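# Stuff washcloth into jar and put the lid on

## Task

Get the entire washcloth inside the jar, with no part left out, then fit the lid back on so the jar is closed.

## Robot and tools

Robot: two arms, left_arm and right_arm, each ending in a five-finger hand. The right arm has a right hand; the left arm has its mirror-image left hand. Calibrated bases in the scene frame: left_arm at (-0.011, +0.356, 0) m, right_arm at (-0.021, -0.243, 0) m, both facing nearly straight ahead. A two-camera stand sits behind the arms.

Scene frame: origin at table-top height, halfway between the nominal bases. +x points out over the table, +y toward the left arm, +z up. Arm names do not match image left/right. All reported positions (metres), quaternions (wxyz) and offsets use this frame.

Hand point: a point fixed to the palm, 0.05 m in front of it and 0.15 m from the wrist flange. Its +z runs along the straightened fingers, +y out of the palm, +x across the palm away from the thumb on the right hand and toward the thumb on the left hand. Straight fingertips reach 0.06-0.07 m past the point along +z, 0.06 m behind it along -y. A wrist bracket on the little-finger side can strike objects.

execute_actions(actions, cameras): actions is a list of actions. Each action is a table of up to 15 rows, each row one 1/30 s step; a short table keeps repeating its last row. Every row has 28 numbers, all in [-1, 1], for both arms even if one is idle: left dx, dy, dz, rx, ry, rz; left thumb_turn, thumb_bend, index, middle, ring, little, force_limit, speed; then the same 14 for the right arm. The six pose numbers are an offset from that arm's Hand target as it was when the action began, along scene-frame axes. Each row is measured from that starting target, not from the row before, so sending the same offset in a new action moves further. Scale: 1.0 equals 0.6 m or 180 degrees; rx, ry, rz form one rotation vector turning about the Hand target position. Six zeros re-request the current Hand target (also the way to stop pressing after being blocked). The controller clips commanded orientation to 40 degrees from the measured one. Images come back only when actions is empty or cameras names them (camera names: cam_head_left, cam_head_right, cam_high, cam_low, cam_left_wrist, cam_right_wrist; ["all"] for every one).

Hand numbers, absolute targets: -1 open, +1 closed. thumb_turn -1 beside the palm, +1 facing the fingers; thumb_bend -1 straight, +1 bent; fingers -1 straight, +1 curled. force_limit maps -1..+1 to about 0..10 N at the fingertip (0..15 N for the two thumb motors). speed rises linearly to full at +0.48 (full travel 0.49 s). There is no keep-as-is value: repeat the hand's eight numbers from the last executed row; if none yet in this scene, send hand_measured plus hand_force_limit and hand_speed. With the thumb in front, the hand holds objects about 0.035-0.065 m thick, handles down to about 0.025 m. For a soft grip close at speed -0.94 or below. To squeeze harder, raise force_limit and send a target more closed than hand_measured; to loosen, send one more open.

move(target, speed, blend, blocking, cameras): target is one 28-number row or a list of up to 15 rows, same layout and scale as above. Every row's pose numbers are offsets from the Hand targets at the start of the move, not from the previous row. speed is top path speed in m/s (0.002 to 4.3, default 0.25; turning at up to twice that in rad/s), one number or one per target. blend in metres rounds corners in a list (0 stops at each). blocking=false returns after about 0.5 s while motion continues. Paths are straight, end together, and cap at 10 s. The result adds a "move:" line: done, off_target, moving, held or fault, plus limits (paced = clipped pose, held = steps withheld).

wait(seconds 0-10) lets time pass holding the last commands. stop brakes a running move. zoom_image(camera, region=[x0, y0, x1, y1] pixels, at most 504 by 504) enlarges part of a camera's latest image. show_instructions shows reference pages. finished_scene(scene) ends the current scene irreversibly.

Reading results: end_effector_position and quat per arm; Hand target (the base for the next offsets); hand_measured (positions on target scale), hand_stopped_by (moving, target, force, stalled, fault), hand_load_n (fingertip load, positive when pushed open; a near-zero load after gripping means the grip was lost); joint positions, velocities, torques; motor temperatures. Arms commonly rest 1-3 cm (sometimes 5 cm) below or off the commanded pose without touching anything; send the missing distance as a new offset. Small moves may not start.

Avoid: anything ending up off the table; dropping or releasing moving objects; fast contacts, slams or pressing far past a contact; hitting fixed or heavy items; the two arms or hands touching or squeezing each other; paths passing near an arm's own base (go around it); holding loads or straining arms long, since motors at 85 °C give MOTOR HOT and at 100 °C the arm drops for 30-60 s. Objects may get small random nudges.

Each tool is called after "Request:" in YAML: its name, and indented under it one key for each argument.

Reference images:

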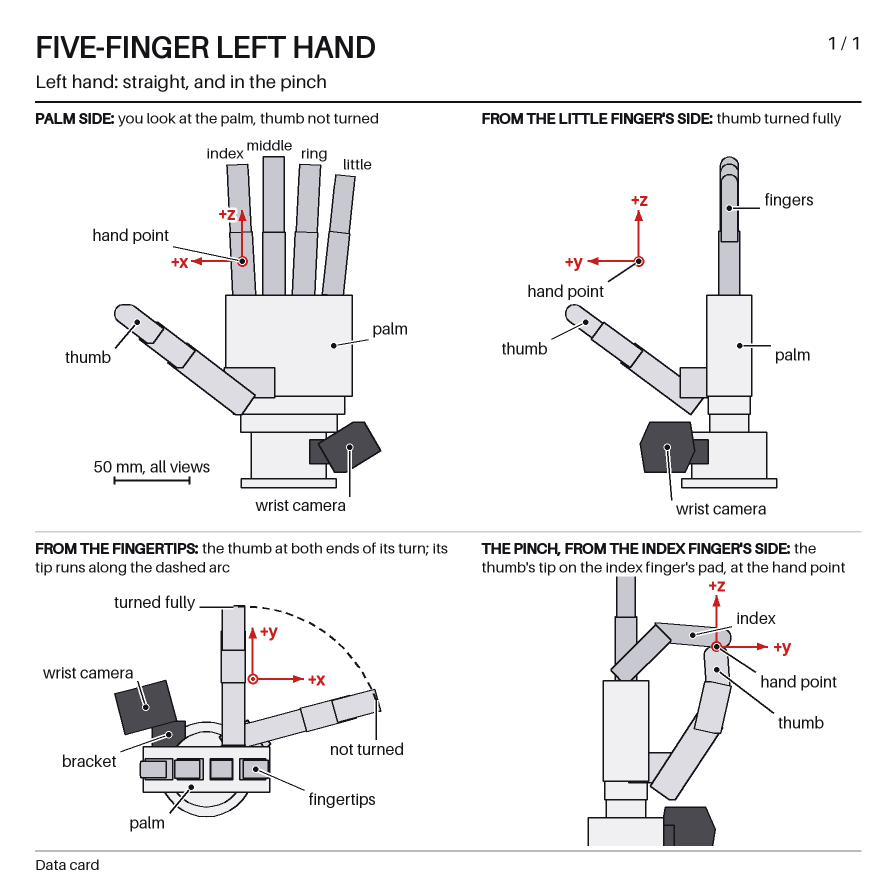

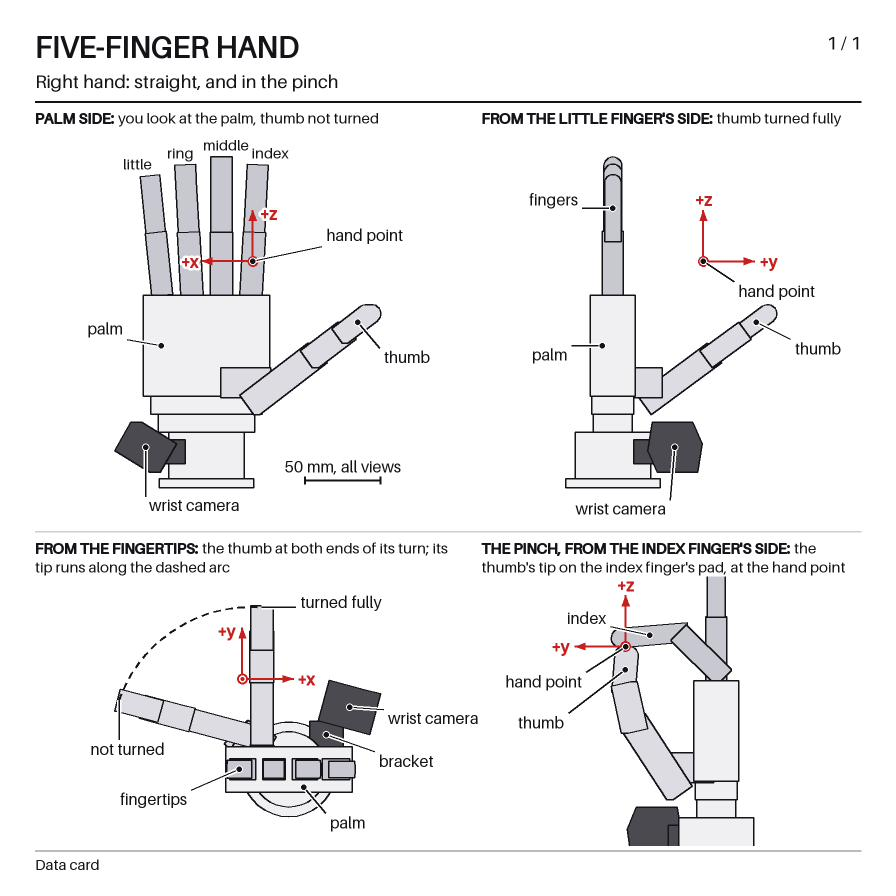

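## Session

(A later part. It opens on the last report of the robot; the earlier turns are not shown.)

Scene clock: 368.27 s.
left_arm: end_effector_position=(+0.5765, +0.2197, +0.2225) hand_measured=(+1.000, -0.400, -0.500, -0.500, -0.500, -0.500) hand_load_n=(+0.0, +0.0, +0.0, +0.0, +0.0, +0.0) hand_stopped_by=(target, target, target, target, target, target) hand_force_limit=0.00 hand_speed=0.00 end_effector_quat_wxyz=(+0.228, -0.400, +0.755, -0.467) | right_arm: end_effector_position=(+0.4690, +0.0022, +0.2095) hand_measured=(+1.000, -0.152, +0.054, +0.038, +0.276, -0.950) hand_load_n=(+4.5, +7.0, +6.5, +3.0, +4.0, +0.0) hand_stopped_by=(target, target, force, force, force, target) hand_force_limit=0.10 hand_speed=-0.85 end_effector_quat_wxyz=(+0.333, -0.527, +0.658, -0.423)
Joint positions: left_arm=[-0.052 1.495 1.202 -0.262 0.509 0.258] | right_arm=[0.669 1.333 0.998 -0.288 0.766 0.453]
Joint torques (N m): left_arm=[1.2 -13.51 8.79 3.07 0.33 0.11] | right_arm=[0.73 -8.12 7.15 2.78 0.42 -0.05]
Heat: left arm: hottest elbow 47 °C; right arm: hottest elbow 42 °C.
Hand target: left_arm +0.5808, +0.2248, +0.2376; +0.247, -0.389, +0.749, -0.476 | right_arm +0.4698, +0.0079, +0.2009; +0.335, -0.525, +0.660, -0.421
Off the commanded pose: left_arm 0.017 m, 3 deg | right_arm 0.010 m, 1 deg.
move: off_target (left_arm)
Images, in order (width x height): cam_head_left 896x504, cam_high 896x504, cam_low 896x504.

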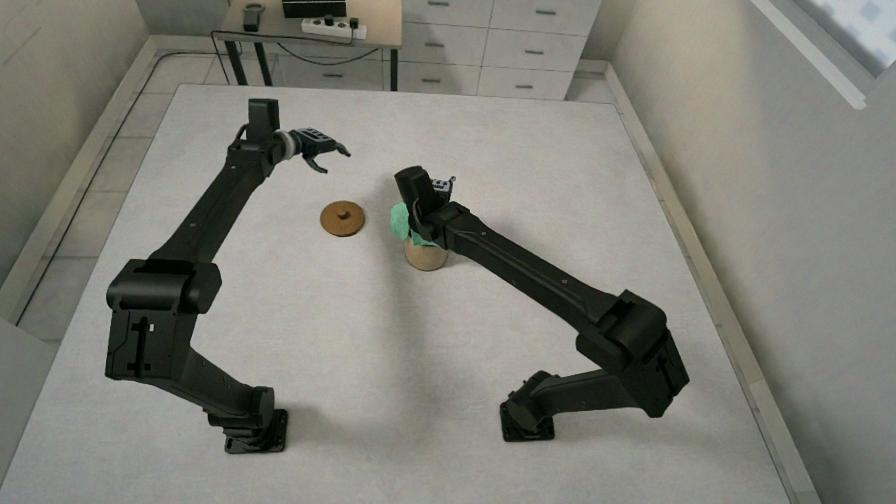

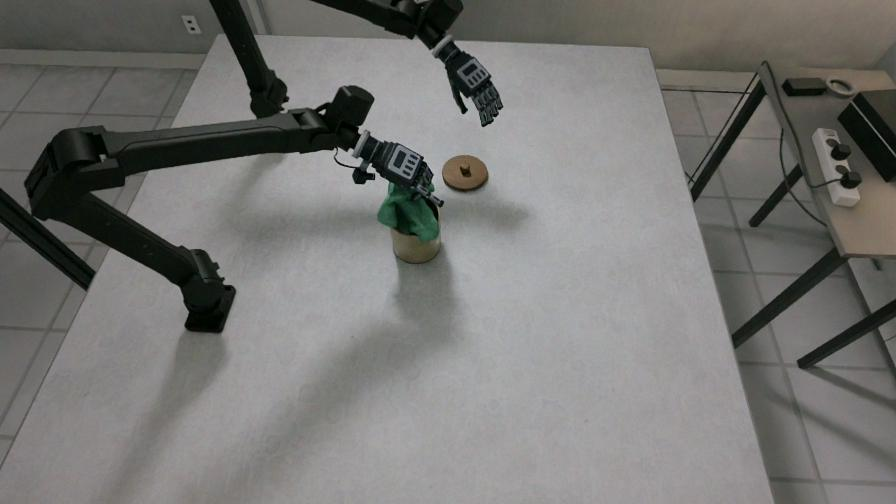

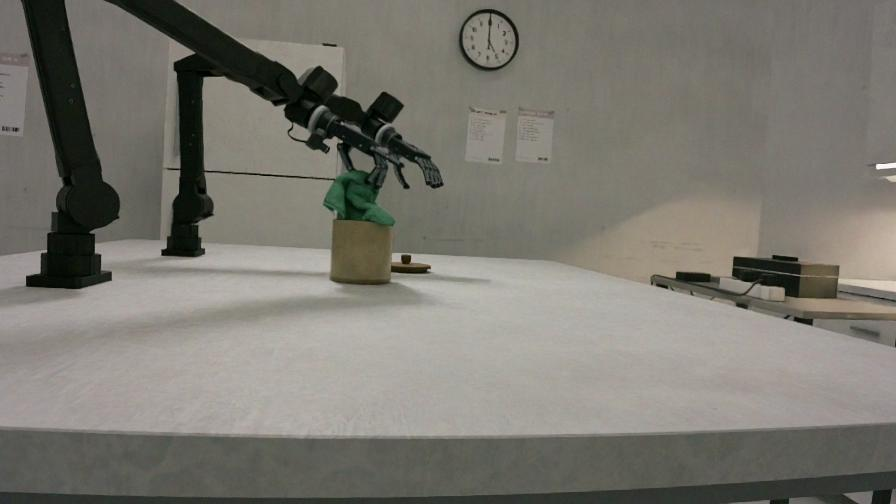

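Request:
move:
  target: [0, 0, 0, 0, 0, 0, 1, -0.4, -0.5, -0.5, -0.5, -0.5, 0, 0, -0.012, 0.0, -0.125, 0, 0, 0, 1, -0.15, 0.4, 0.4, 0.4, -0.95, 0.1, -0.85]
  cameras: ["cam_low", "cam_high", "cam_head_left", "cam_right_wrist"]
  speed: 0.08

Request:
zoom_image:
  camera: "cam_low"
  region: [260, 90, 470, 290]

Request:
zoom_image:
  camera: "cam_high"
  region: [330, 110, 490, 280]

Request:
zoom_image:
  camera: "cam_head_left"
  region: [350, 150, 490, 290]

Scene clock: 378.53 s.
left_arm: end_effector_position=(+0.5765, +0.2197, +0.2225) hand_measured=(+1.000, -0.400, -0.500, -0.500, -0.500, -0.500) hand_load_n=(+0.0, +0.0, +0.0, +0.0, +0.0, +0.0) hand_stopped_by=(target, target, target, target, target, target) hand_force_limit=0.00 hand_speed=0.00 end_effector_quat_wxyz=(+0.228, -0.400, +0.755, -0.467) | right_arm: end_effector_position=(+0.4654, +0.0007, +0.1426) hand_measured=(+1.000, -0.152, +0.054, +0.038, +0.276, -0.950) hand_load_n=(+3.0, +5.5, +6.5, +3.5, +4.0, +0.0) hand_stopped_by=(target, target, force, force, force, target) hand_force_limit=0.10 hand_speed=-0.85 end_effector_quat_wxyz=(+0.337, -0.520, +0.658, -0.428)
Joint positions: left_arm=[-0.052 1.495 1.202 -0.262 0.509 0.258] | right_arm=[0.677 1.405 0.866 -0.074 0.785 0.459]
Joint torques (N m): left_arm=[0.79 -13.22 8.58 2.62 0.3 0.11] | right_arm=[0.85 -7.47 6.26 2.77 0.03 -0.03]
Heat: left arm: hottest elbow 47 °C; right arm: hottest elbow 42 °C.
Hand target: left_arm +0.5808, +0.2248, +0.2376; +0.247, -0.389, +0.749, -0.476 | right_arm +0.4627, +0.0079, +0.1260; +0.335, -0.525, +0.660, -0.421
Off the commanded pose: left_arm 0.017 m, 3 deg | right_arm 0.019 m, 1 deg.
move: off_target (left_arm, right_arm)
Images, in order (width x height): cam_head_left 896x504, cam_high 896x504, cam_low 896x504, cam_right_wrist 616x616.

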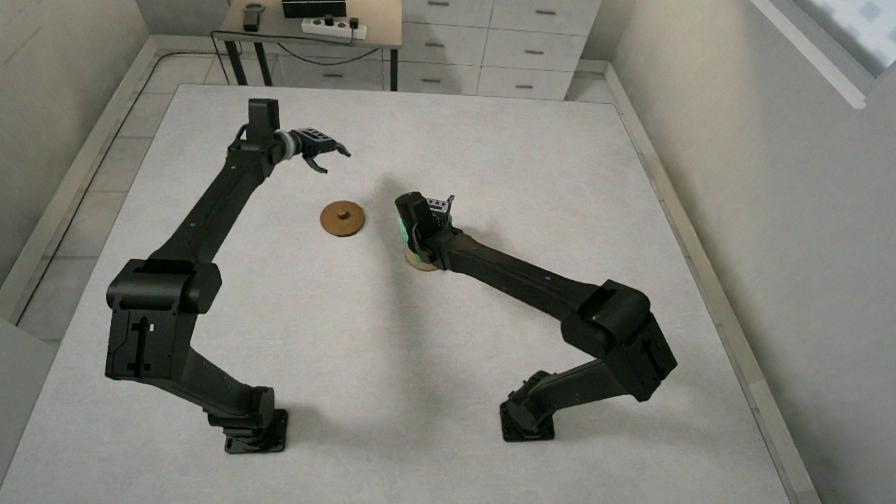

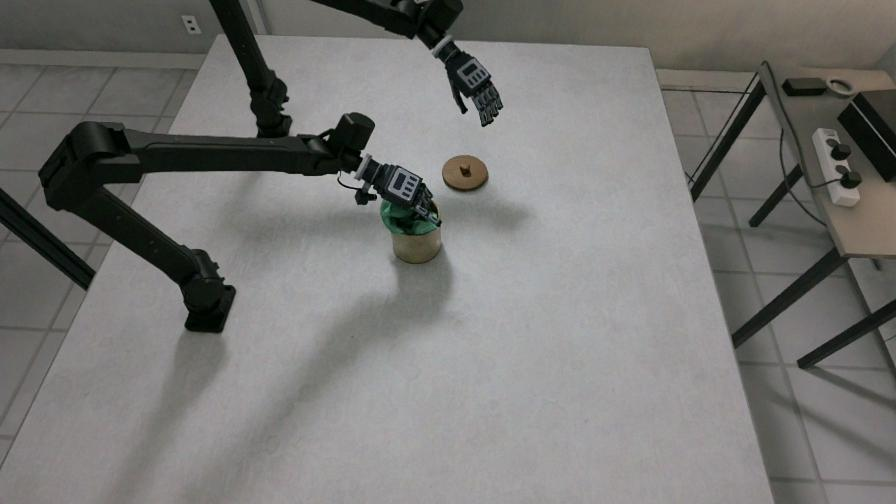

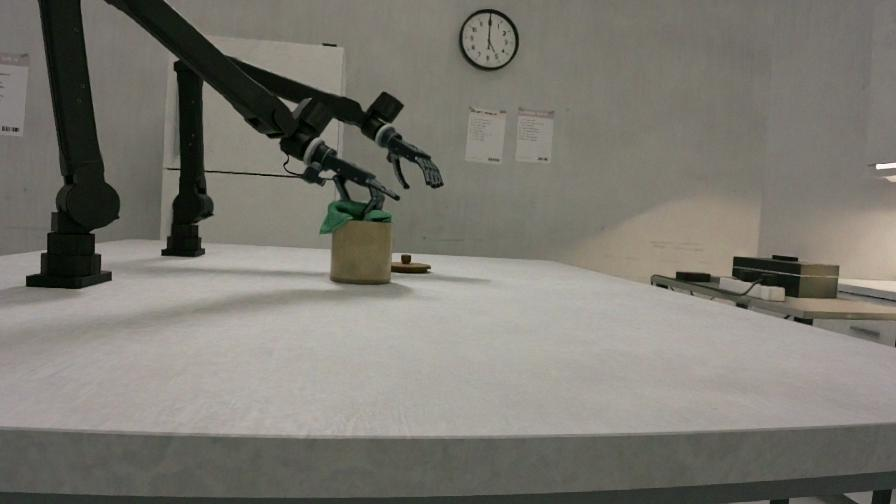

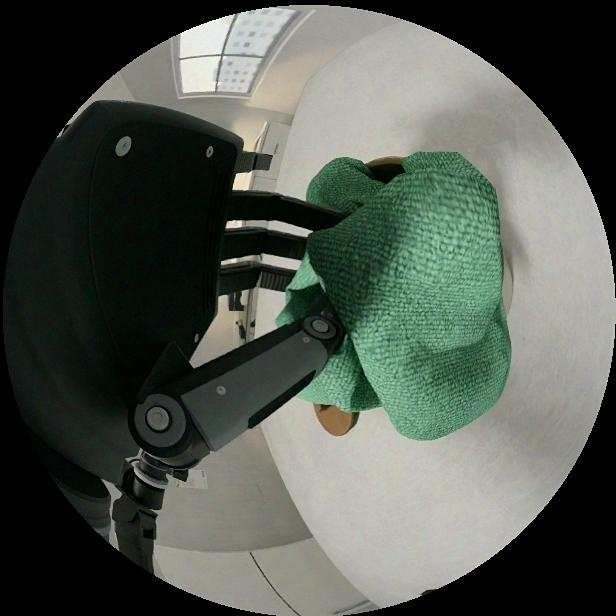

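Scaled by 2.400 from the camera's 896x504 image, which has a finer 1280x720 frame.

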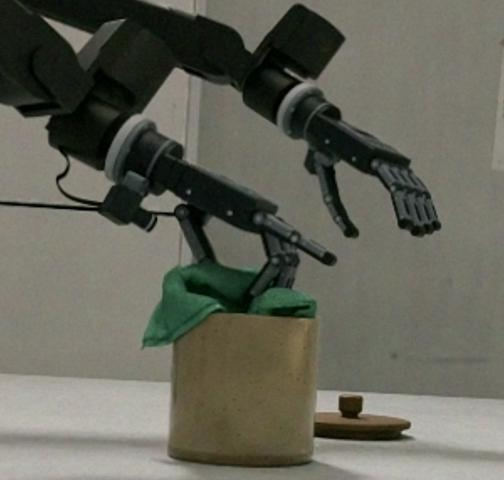

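Scaled by 2.965 from the camera's 896x504 image, which has a finer 1280x720 frame.

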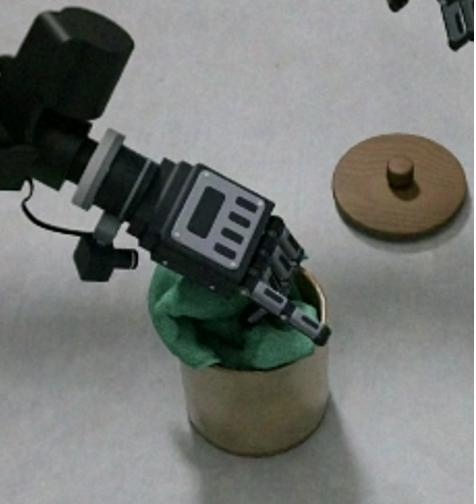

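Scaled by 3.600 from the camera's 896x504 image, which has a finer 1280x720 frame.

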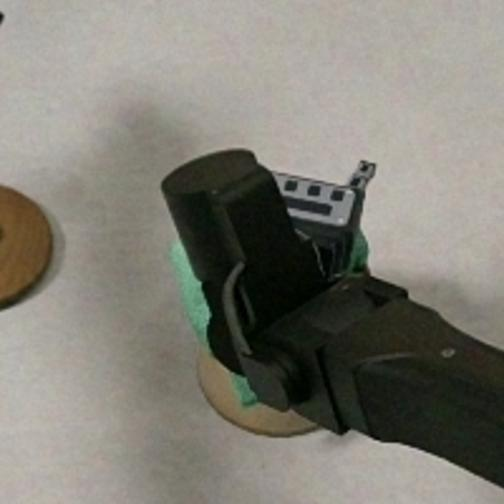

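Request:
move:
  target: [0, 0, 0, 0, 0, 0, 1, -0.4, -0.5, -0.5, -0.5, -0.5, 0, 0, -0.008, 0.0, -0.045, 0, 0, 0, 1, -0.15, 0.4, 0.4, 0.4, -0.95, 0.1, -0.85]
  speed: 0.06

Request:
execute_actions:
  actions:
    - [[0,0,0,0,0,0,1,-0.4,-0.5,-0.5,-0.5,-0.5,0,0,0,0,0,0,0,0,1,-0.35,-0.15,-0.15,-0.1,-0.95,0.1,-0.5]]
  cameras: ["cam_right_wrist", "cam_low"]

Request:
zoom_image:
  camera: "cam_low"
  region: [260, 90, 470, 290]

Scene clock: 392.37 s.
left_arm: end_effector_position=(+0.5765, +0.2197, +0.2225) hand_measured=(+1.000, -0.400, -0.500, -0.500, -0.500, -0.500) hand_load_n=(+0.0, +0.0, +0.0, +0.0, +0.0, +0.0) hand_stopped_by=(target, target, target, target, target, target) hand_force_limit=0.00 hand_speed=0.00 end_effector_quat_wxyz=(+0.228, -0.400, +0.755, -0.467) | right_arm: end_effector_position=(+0.4642, -0.0019, +0.1196) hand_measured=(+1.000, -0.152, +0.054, +0.038, +0.276, -0.950) hand_load_n=(+2.5, +5.0, +6.5, +3.5, +4.0, +0.0) hand_stopped_by=(target, target, force, force, force, target) hand_force_limit=0.10 hand_speed=-0.85 end_effector_quat_wxyz=(+0.338, -0.515, +0.660, -0.431)
Joint positions: left_arm=[-0.052 1.495 1.202 -0.262 0.509 0.258] | right_arm=[0.677 1.438 0.824 0.008 0.793 0.463]
Joint torques (N m): left_arm=[0.91 -13.39 8.72 2.81 0.3 0.07] | right_arm=[1.49 -7.18 5.75 2.7 -0.07 -0.01]
Motor temperatures (°C): left_arm=[29 36 47 29 29 24] | right_arm=[27 32 40 28 27 24]
Heat: left arm: hottest elbow 47 °C; right arm: hottest elbow 40 °C.
Hand target: left_arm +0.5808, +0.2248, +0.2376; +0.247, -0.389, +0.749, -0.476 | right_arm +0.4579, +0.0079, +0.0991; +0.335, -0.525, +0.660, -0.421
Off the commanded pose: left_arm 0.017 m, 3 deg | right_arm 0.024 m, 2 deg.
move: off_target (left_arm, right_arm)

Scene clock: 393.07 s.
left_arm: end_effector_position=(+0.5765, +0.2197, +0.2225) hand_measured=(+1.000, -0.400, -0.500, -0.500, -0.500, -0.500) hand_load_n=(+0.0, +0.0, +0.0, +0.0, +0.0, +0.0) hand_stopped_by=(target, target, target, target, target, target) hand_force_limit=0.00 hand_speed=0.00 end_effector_quat_wxyz=(+0.228, -0.400, +0.755, -0.467) | right_arm: end_effector_position=(+0.4643, -0.0011, +0.1185) hand_measured=(+1.000, -0.348, -0.150, -0.150, -0.100, -0.950) hand_load_n=(-2.0, -2.0, +0.0, +0.0, -0.5, +0.0) hand_stopped_by=(target, target, target, target, target, target) hand_force_limit=0.10 hand_speed=-0.50 end_effector_quat_wxyz=(+0.338, -0.515, +0.660, -0.431)
Joint positions: left_arm=[-0.052 1.495 1.202 -0.262 0.509 0.258] | right_arm=[0.678 1.441 0.824 0.01 0.793 0.463]
Joint torques (N m): left_arm=[0.73 -13.22 8.61 3.1 0.33 0.12] | right_arm=[1.38 -7.47 5.78 2.58 -0.07 -0.02]
Heat: left arm: hottest elbow 47 °C; right arm: hottest elbow 40 °C.
Hand target: left_arm +0.5808, +0.2248, +0.2376; +0.247, -0.389, +0.749, -0.476 | right_arm +0.4579, +0.0080, +0.0991; +0.335, -0.525, +0.660, -0.421
Off the commanded pose: left_arm 0.017 m, 3 deg | right_arm 0.022 m, 2 deg.
Images, in order (width x height): cam_low 896x504, cam_right_wrist 616x616.

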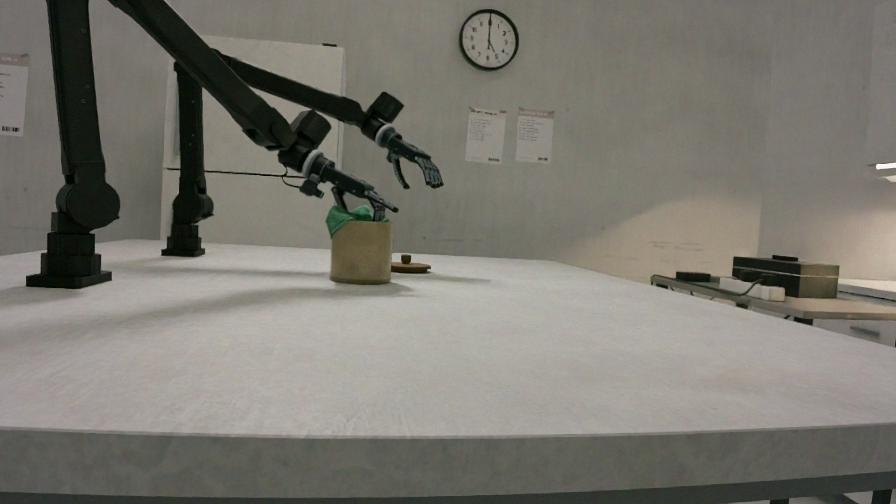

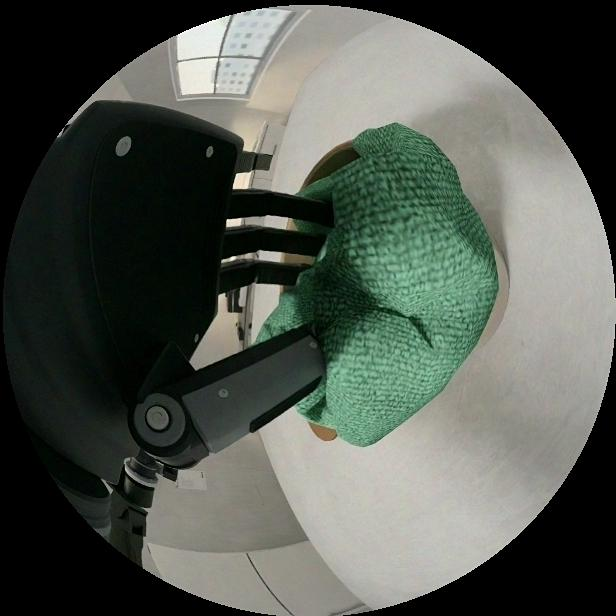

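Scaled by 2.400 from the camera's 896x504 image, which has a finer 1280x720 frame.

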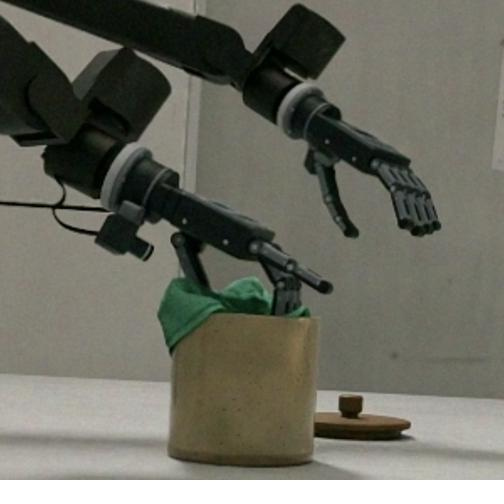

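Request:
move:
  target:
    - [0, 0, 0, 0, 0, 0, 1, -0.4, -0.5, -0.5, -0.5, -0.5, 0, 0, 0, 0, 0.31, 0, 0, 0, 1, -0.35, -0.15, -0.15, -0.1, -0.95, 0.1, -0.5]
    - [0, 0, 0, 0, 0, 0, 1, -0.4, -0.5, -0.5, -0.5, -0.5, 0, 0, -0.093, 0.053, 0.31, 0.0812, 0.3516, 0, -1, -1, -1, -1, -1, -1, 0.1, 0]
  cameras: ["cam_low", "cam_high", "cam_head_left", "cam_head_right"]
  speed: [0.12, 0.2]

Request:
zoom_image:
  camera: "cam_low"
  region: [260, 90, 470, 290]

Request:
zoom_image:
  camera: "cam_high"
  region: [350, 130, 490, 280]

Request:
zoom_image:
  camera: "cam_head_left"
  region: [370, 160, 500, 290]

Scene clock: 422.37 s.
left_arm: end_effector_position=(+0.5765, +0.2197, +0.2225) hand_measured=(+1.000, -0.400, -0.500, -0.500, -0.500, -0.500) hand_load_n=(+0.0, +0.0, +0.0, +0.0, +0.0, +0.0) hand_stopped_by=(target, target, target, target, target, target) hand_force_limit=0.00 hand_speed=0.00 end_effector_quat_wxyz=(+0.228, -0.400, +0.755, -0.467) | right_arm: end_effector_position=(+0.3895, +0.0373, +0.2747) hand_measured=(-1.000, -1.000, -1.000, -1.000, -1.000, -1.000) hand_load_n=(+0.0, -0.5, +0.0, +0.0, +0.0, +0.0) hand_stopped_by=(target, target, target, target, target, target) hand_force_limit=0.10 hand_speed=0.00 end_effector_quat_wxyz=(-0.002, -0.622, +0.783, +0.001)
Joint positions: left_arm=[-0.052 1.495 1.202 -0.262 0.509 0.258] | right_arm=[0.503 1.711 1.833 -1.698 0 0.703]
Joint torques (N m): left_arm=[1.32 -13.57 8.7 2.89 0.3 0.12] | right_arm=[-0.67 -12.92 10.82 0.31 -0.13 -0.24]
Heat: left arm: hottest elbow 47 °C; right arm: hottest elbow 41 °C.
Hand target: left_arm +0.5808, +0.2248, +0.2376; +0.247, -0.389, +0.749, -0.476 | right_arm +0.4021, +0.0397, +0.2849; +0.001, -0.622, +0.783, +0.000
Off the commanded pose: left_arm 0.017 m, 3 deg | right_arm 0.016 m, 0 deg.
joint sent to its limit (right arm) — joint 4 (wrist pitch), lower limit. The joint targets still meet the commanded pose.
move: off_target (left_arm, right_arm); target 2's new numbers were sent with right_arm's hand 0.016 m and 0 deg from that target
Images, in order (width x height): cam_head_left 896x504, cam_head_right 896x504, cam_high 896x504, cam_low 896x504.

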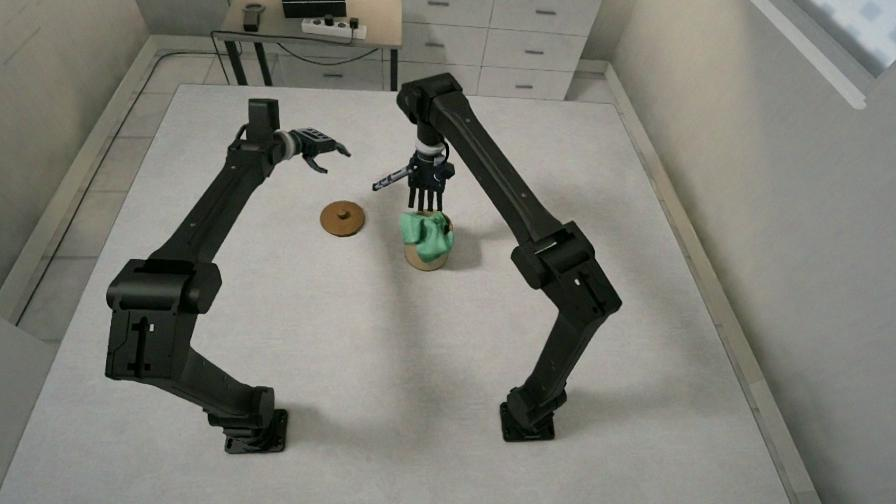

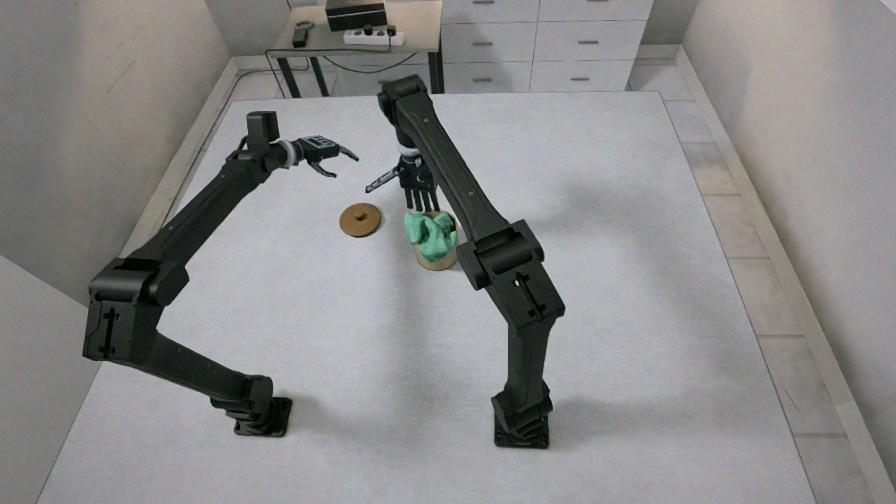

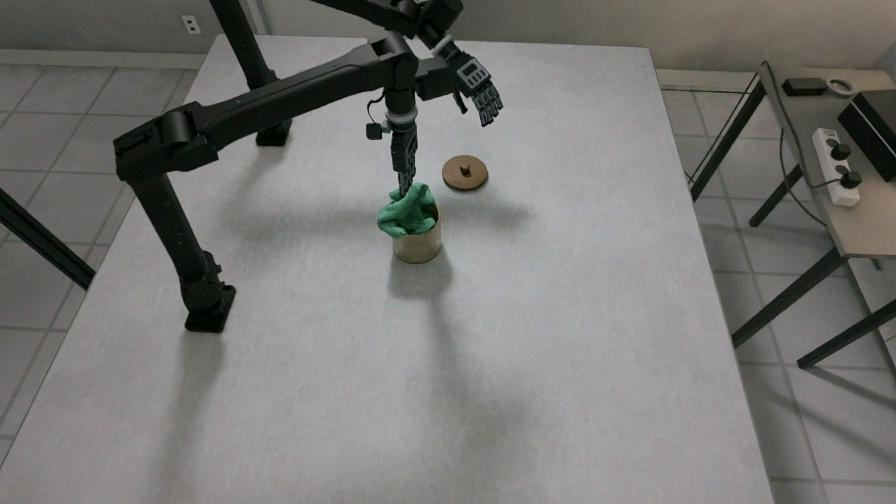

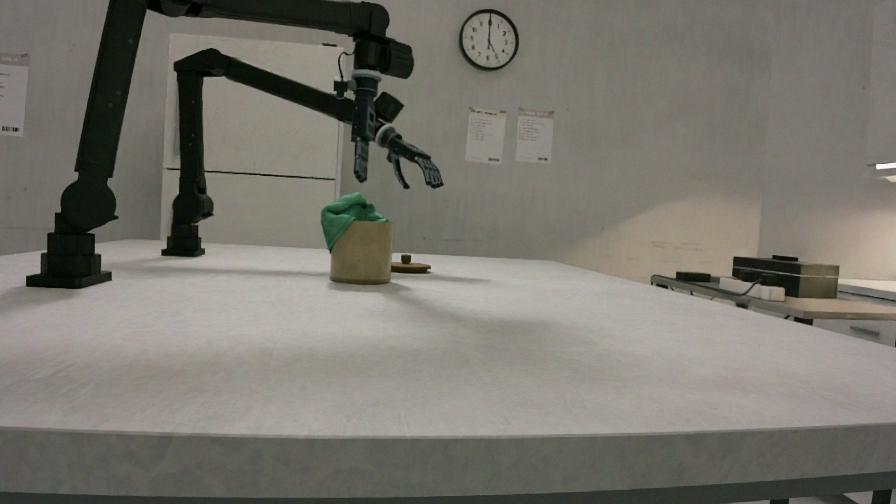

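Scaled by 2.400 from the camera's 896x504 image, which has a finer 1280x720 frame.

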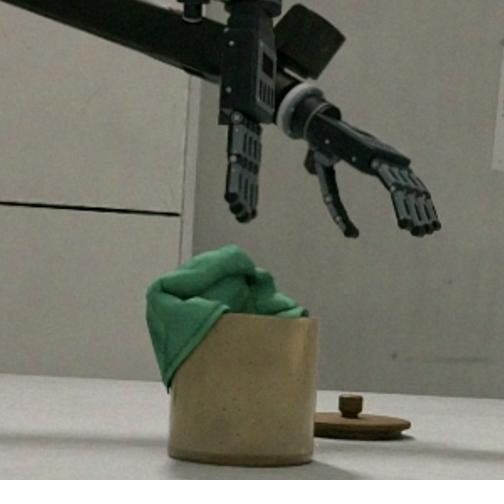

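Scaled by 3.360 from the camera's 896x504 image, which has a finer 1280x720 frame.

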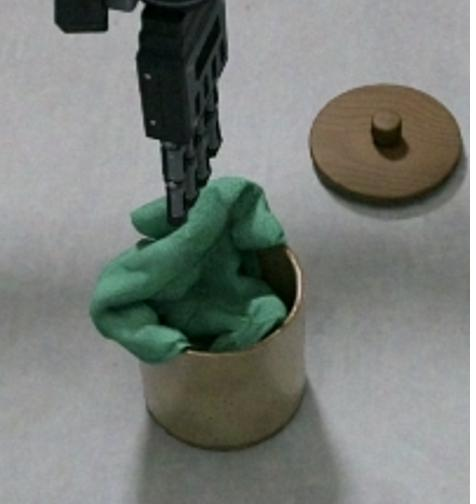

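Scaled by 3.877 from the camera's 896x504 image, which has a finer 1280x720 frame.

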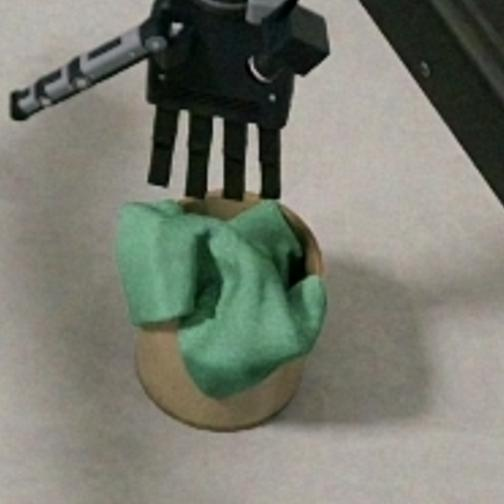

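Request:
move:
  target:
    - [0, 0, 0, 0, 0, 0, 1, -0.4, -0.5, -0.5, -0.5, -0.5, 0, 0, -0.018, -0.01, -0.283, 0, 0, 0, -1, -1, -1, -1, -1, -1, 0.1, 0]
  cameras: ["cam_low", "cam_high", "cam_head_left"]
  speed: 0.09

Request:
zoom_image:
  camera: "cam_low"
  region: [260, 90, 470, 290]

Request:
zoom_image:
  camera: "cam_high"
  region: [350, 130, 490, 280]

Request:
zoom_image:
  camera: "cam_head_left"
  region: [370, 160, 500, 290]

Scene clock: 443.87 s.
left_arm: end_effector_position=(+0.5765, +0.2197, +0.2225) hand_measured=(+1.000, -0.400, -0.500, -0.500, -0.500, -0.500) hand_load_n=(+0.0, +0.0, +0.0, +0.0, +0.0, +0.0) hand_stopped_by=(target, target, target, target, target, target) hand_force_limit=0.00 hand_speed=0.00 end_effector_quat_wxyz=(+0.228, -0.400, +0.755, -0.467) | right_arm: end_effector_position=(+0.3959, +0.0263, +0.1270) hand_measured=(-1.000, -1.000, -1.000, -1.000, -1.000, -1.000) hand_load_n=(+0.0, +0.0, +0.0, +0.0, +0.0, +0.0) hand_stopped_by=(target, target, target, target, target, target) hand_force_limit=0.10 hand_speed=0.00 end_effector_quat_wxyz=(+0.008, -0.614, +0.789, -0.009)
Joint positions: left_arm=[-0.052 1.495 1.202 -0.262 0.509 0.258] | right_arm=[0.483 1.719 1.459 -1.29 0.014 0.702]
Joint torques (N m): left_arm=[1.03 -12.92 8.66 3.02 0.37 0.09] | right_arm=[1.08 -12.4 6.48 1.11 -0.56 -0.24]
Motor temperatures (°C): left_arm=[29 36 47 29 29 24] | right_arm=[27 33 45 28 27 24]
Heat: left arm: hottest elbow 47 °C; right arm: hottest elbow 45 °C.
Hand target: left_arm +0.5808, +0.2248, +0.2376; +0.247, -0.389, +0.749, -0.476 | right_arm +0.3914, +0.0337, +0.1153; +0.001, -0.622, +0.783, -0.001
Off the commanded pose: left_arm 0.017 m, 3 deg | right_arm 0.015 m, 2 deg.
move: off_target (left_arm, right_arm)
Images, in order (width x height): cam_head_left 896x504, cam_high 896x504, cam_low 896x504.

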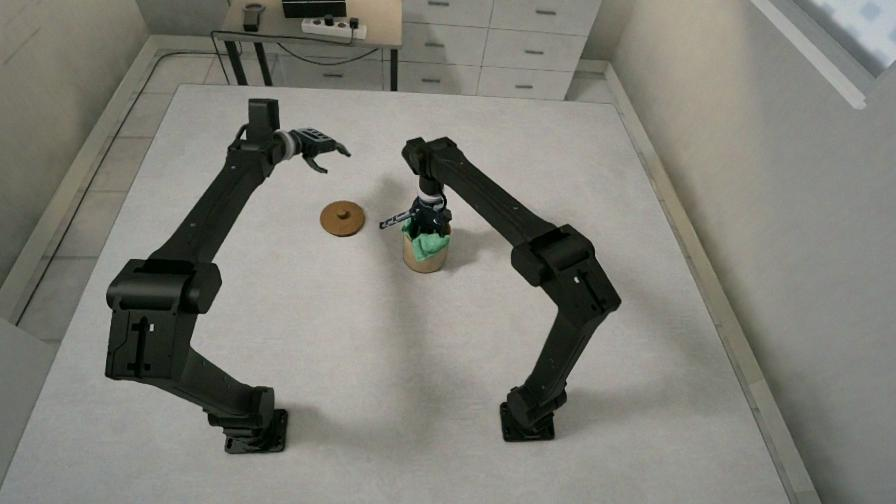

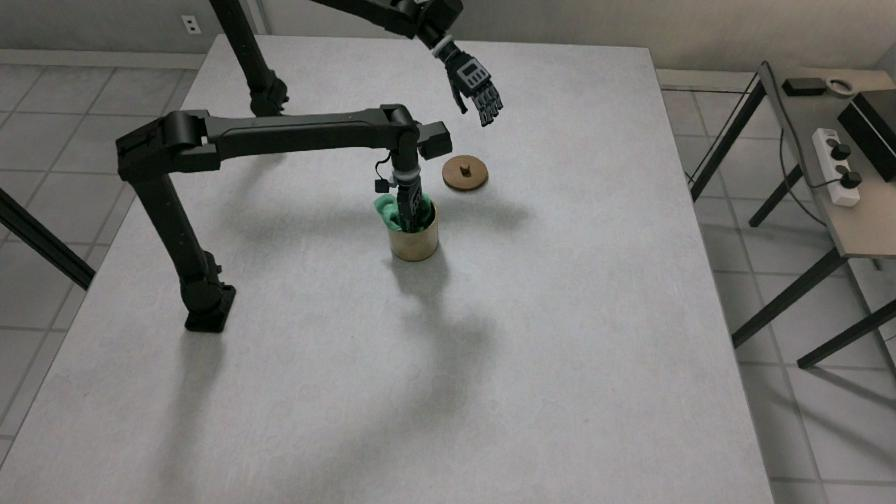

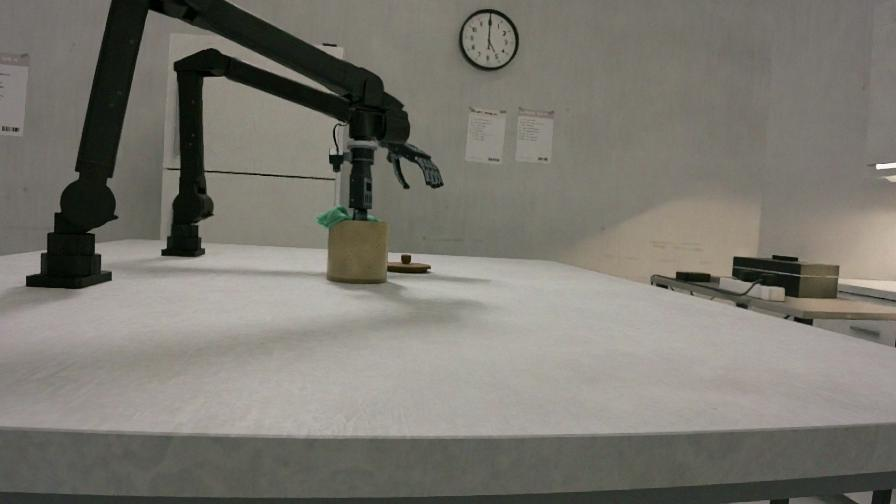

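Scaled by 2.400 from the camera's 896x504 image, which has a finer 1280x720 frame.

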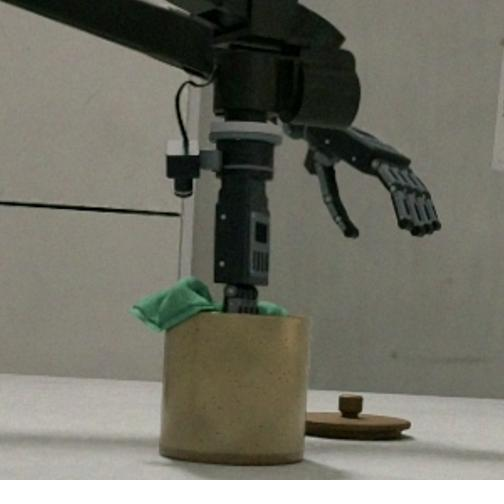

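Scaled by 3.360 from the camera's 896x504 image, which has a finer 1280x720 frame.

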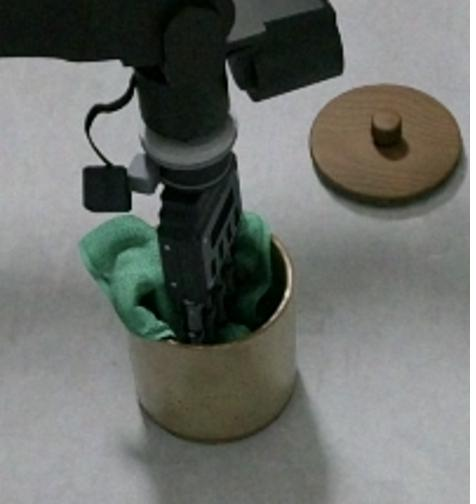

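Scaled by 3.877 from the camera's 896x504 image, which has a finer 1280x720 frame.

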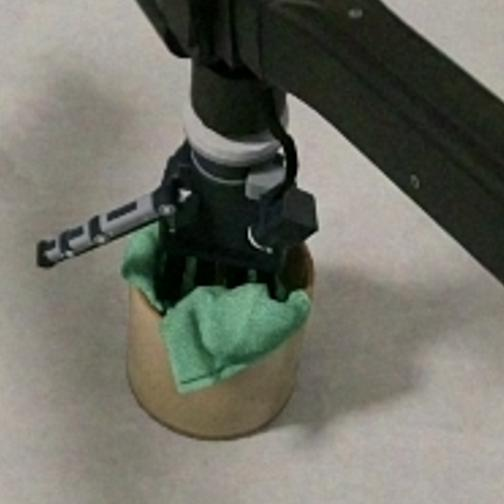

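Request:
move:
  target: [0,0,0,0,0,0,1,-0.4,-0.5,-0.5,-0.5,-0.5,0,0, 0,0,0.27,0,0,0,-1,-1,-1,-1,-1,-1,0.1,0]
  speed: 0.12
  cameras: ["cam_high","cam_head_left","cam_low"]

Scene clock: 478.50 s.
left_arm: end_effector_position=(+0.5765, +0.2197, +0.2225) hand_measured=(+1.000, -0.400, -0.500, -0.500, -0.500, -0.500) hand_load_n=(+0.0, +0.0, +0.0, +0.0, -0.5, +0.0) hand_stopped_by=(target, target, target, target, target, target) hand_force_limit=0.00 hand_speed=0.00 end_effector_quat_wxyz=(+0.228, -0.400, +0.755, -0.467) | right_arm: end_effector_position=(+0.3856, +0.0260, +0.2551) hand_measured=(-1.000, -1.000, -1.000, -1.000, -1.000, -1.000) hand_load_n=(+0.0, +0.0, +0.0, +0.0, -0.5, +0.0) hand_stopped_by=(target, target, target, target, target, target) hand_force_limit=0.10 hand_speed=0.00 end_effector_quat_wxyz=(-0.023, -0.616, +0.788, +0.004)
Joint positions: left_arm=[-0.052 1.495 1.202 -0.262 0.509 0.258] | right_arm=[0.487 1.711 1.778 -1.685 0.002 0.702]
Joint torques (N m): left_arm=[1.14 -13.74 8.8 2.96 0.31 0.11] | right_arm=[0.79 -15.09 10.78 0.21 -0.12 -0.24]
Heat: left arm: hottest elbow 47 °C; right arm: hottest elbow 42 °C.
Hand target: left_arm +0.5808, +0.2248, +0.2376; +0.247, -0.389, +0.749, -0.476 | right_arm +0.3913, +0.0337, +0.2772; +0.001, -0.622, +0.783, -0.001
Off the commanded pose: left_arm 0.017 m, 3 deg | right_arm 0.024 m, 3 deg.
move: off_target (left_arm, right_arm)
Images, in order (width x height): cam_head_left 896x504, cam_high 896x504, cam_low 896x504.

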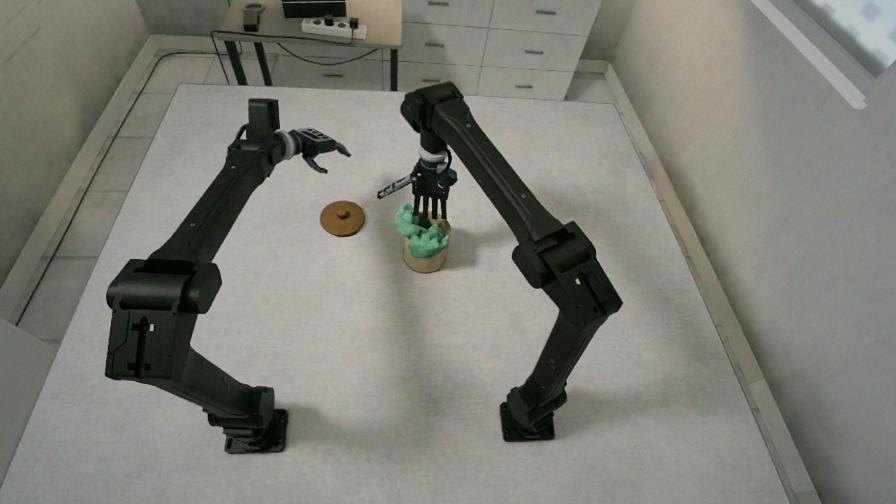

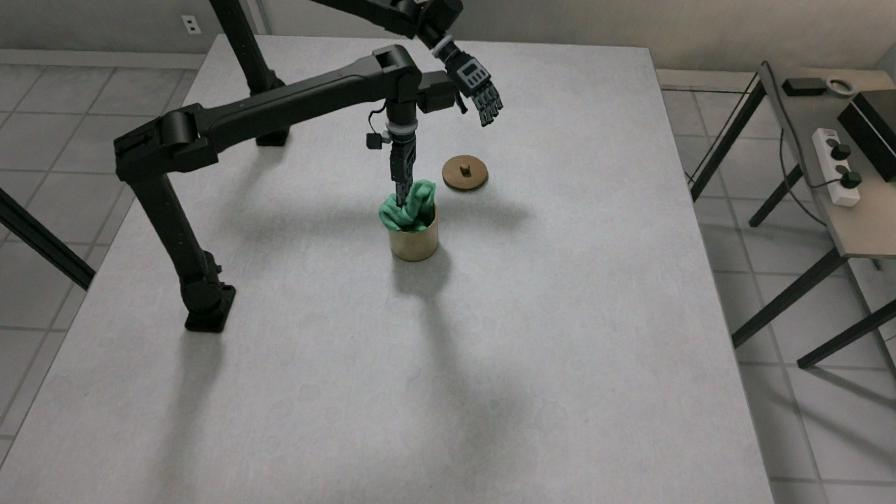

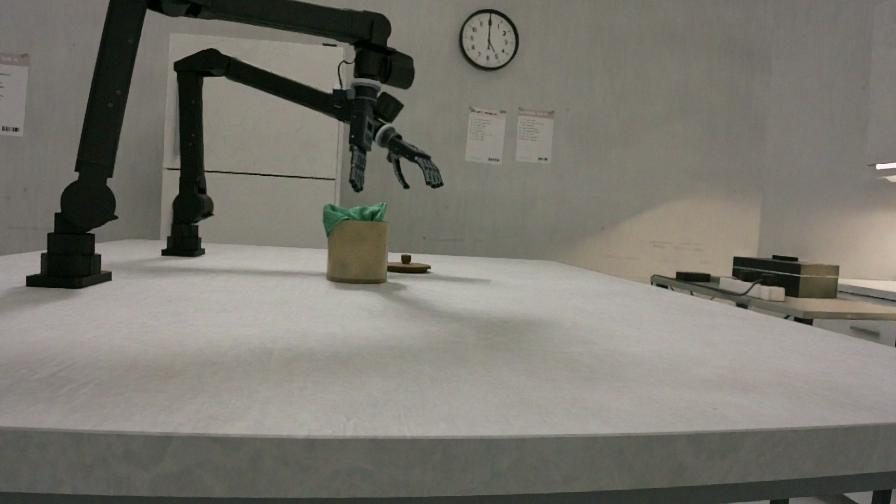

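Request:
zoom_image:
  camera: "cam_head_left"
  region: [370, 190, 490, 290]

Request:
zoom_image:
  camera: "cam_high"
  region: [360, 150, 500, 280]

Request:
zoom_image:
  camera: "cam_low"
  region: [300, 180, 460, 300]

Scaled by 4.200 from the camera's 896x504 image, which has a finer 1280x720 frame.

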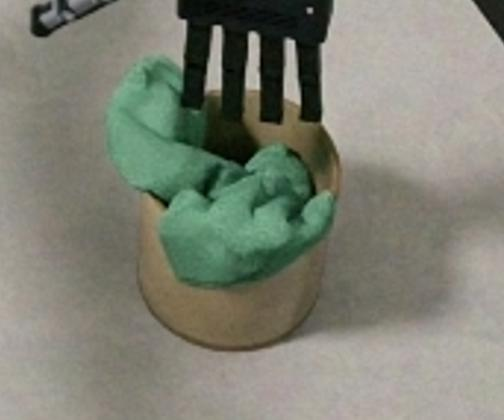

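Scaled by 3.600 from the camera's 896x504 image, which has a finer 1280x720 frame.

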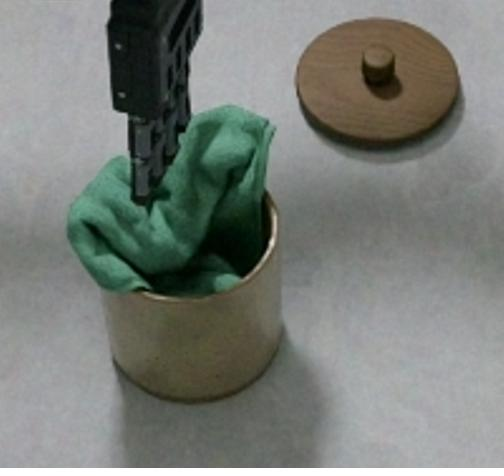

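Scaled by 3.150 from the camera's 896x504 image, which has a finer 1280x720 frame.

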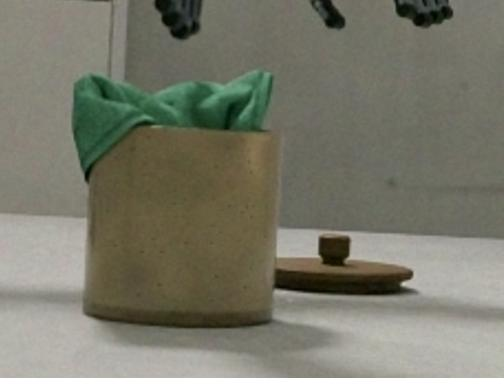

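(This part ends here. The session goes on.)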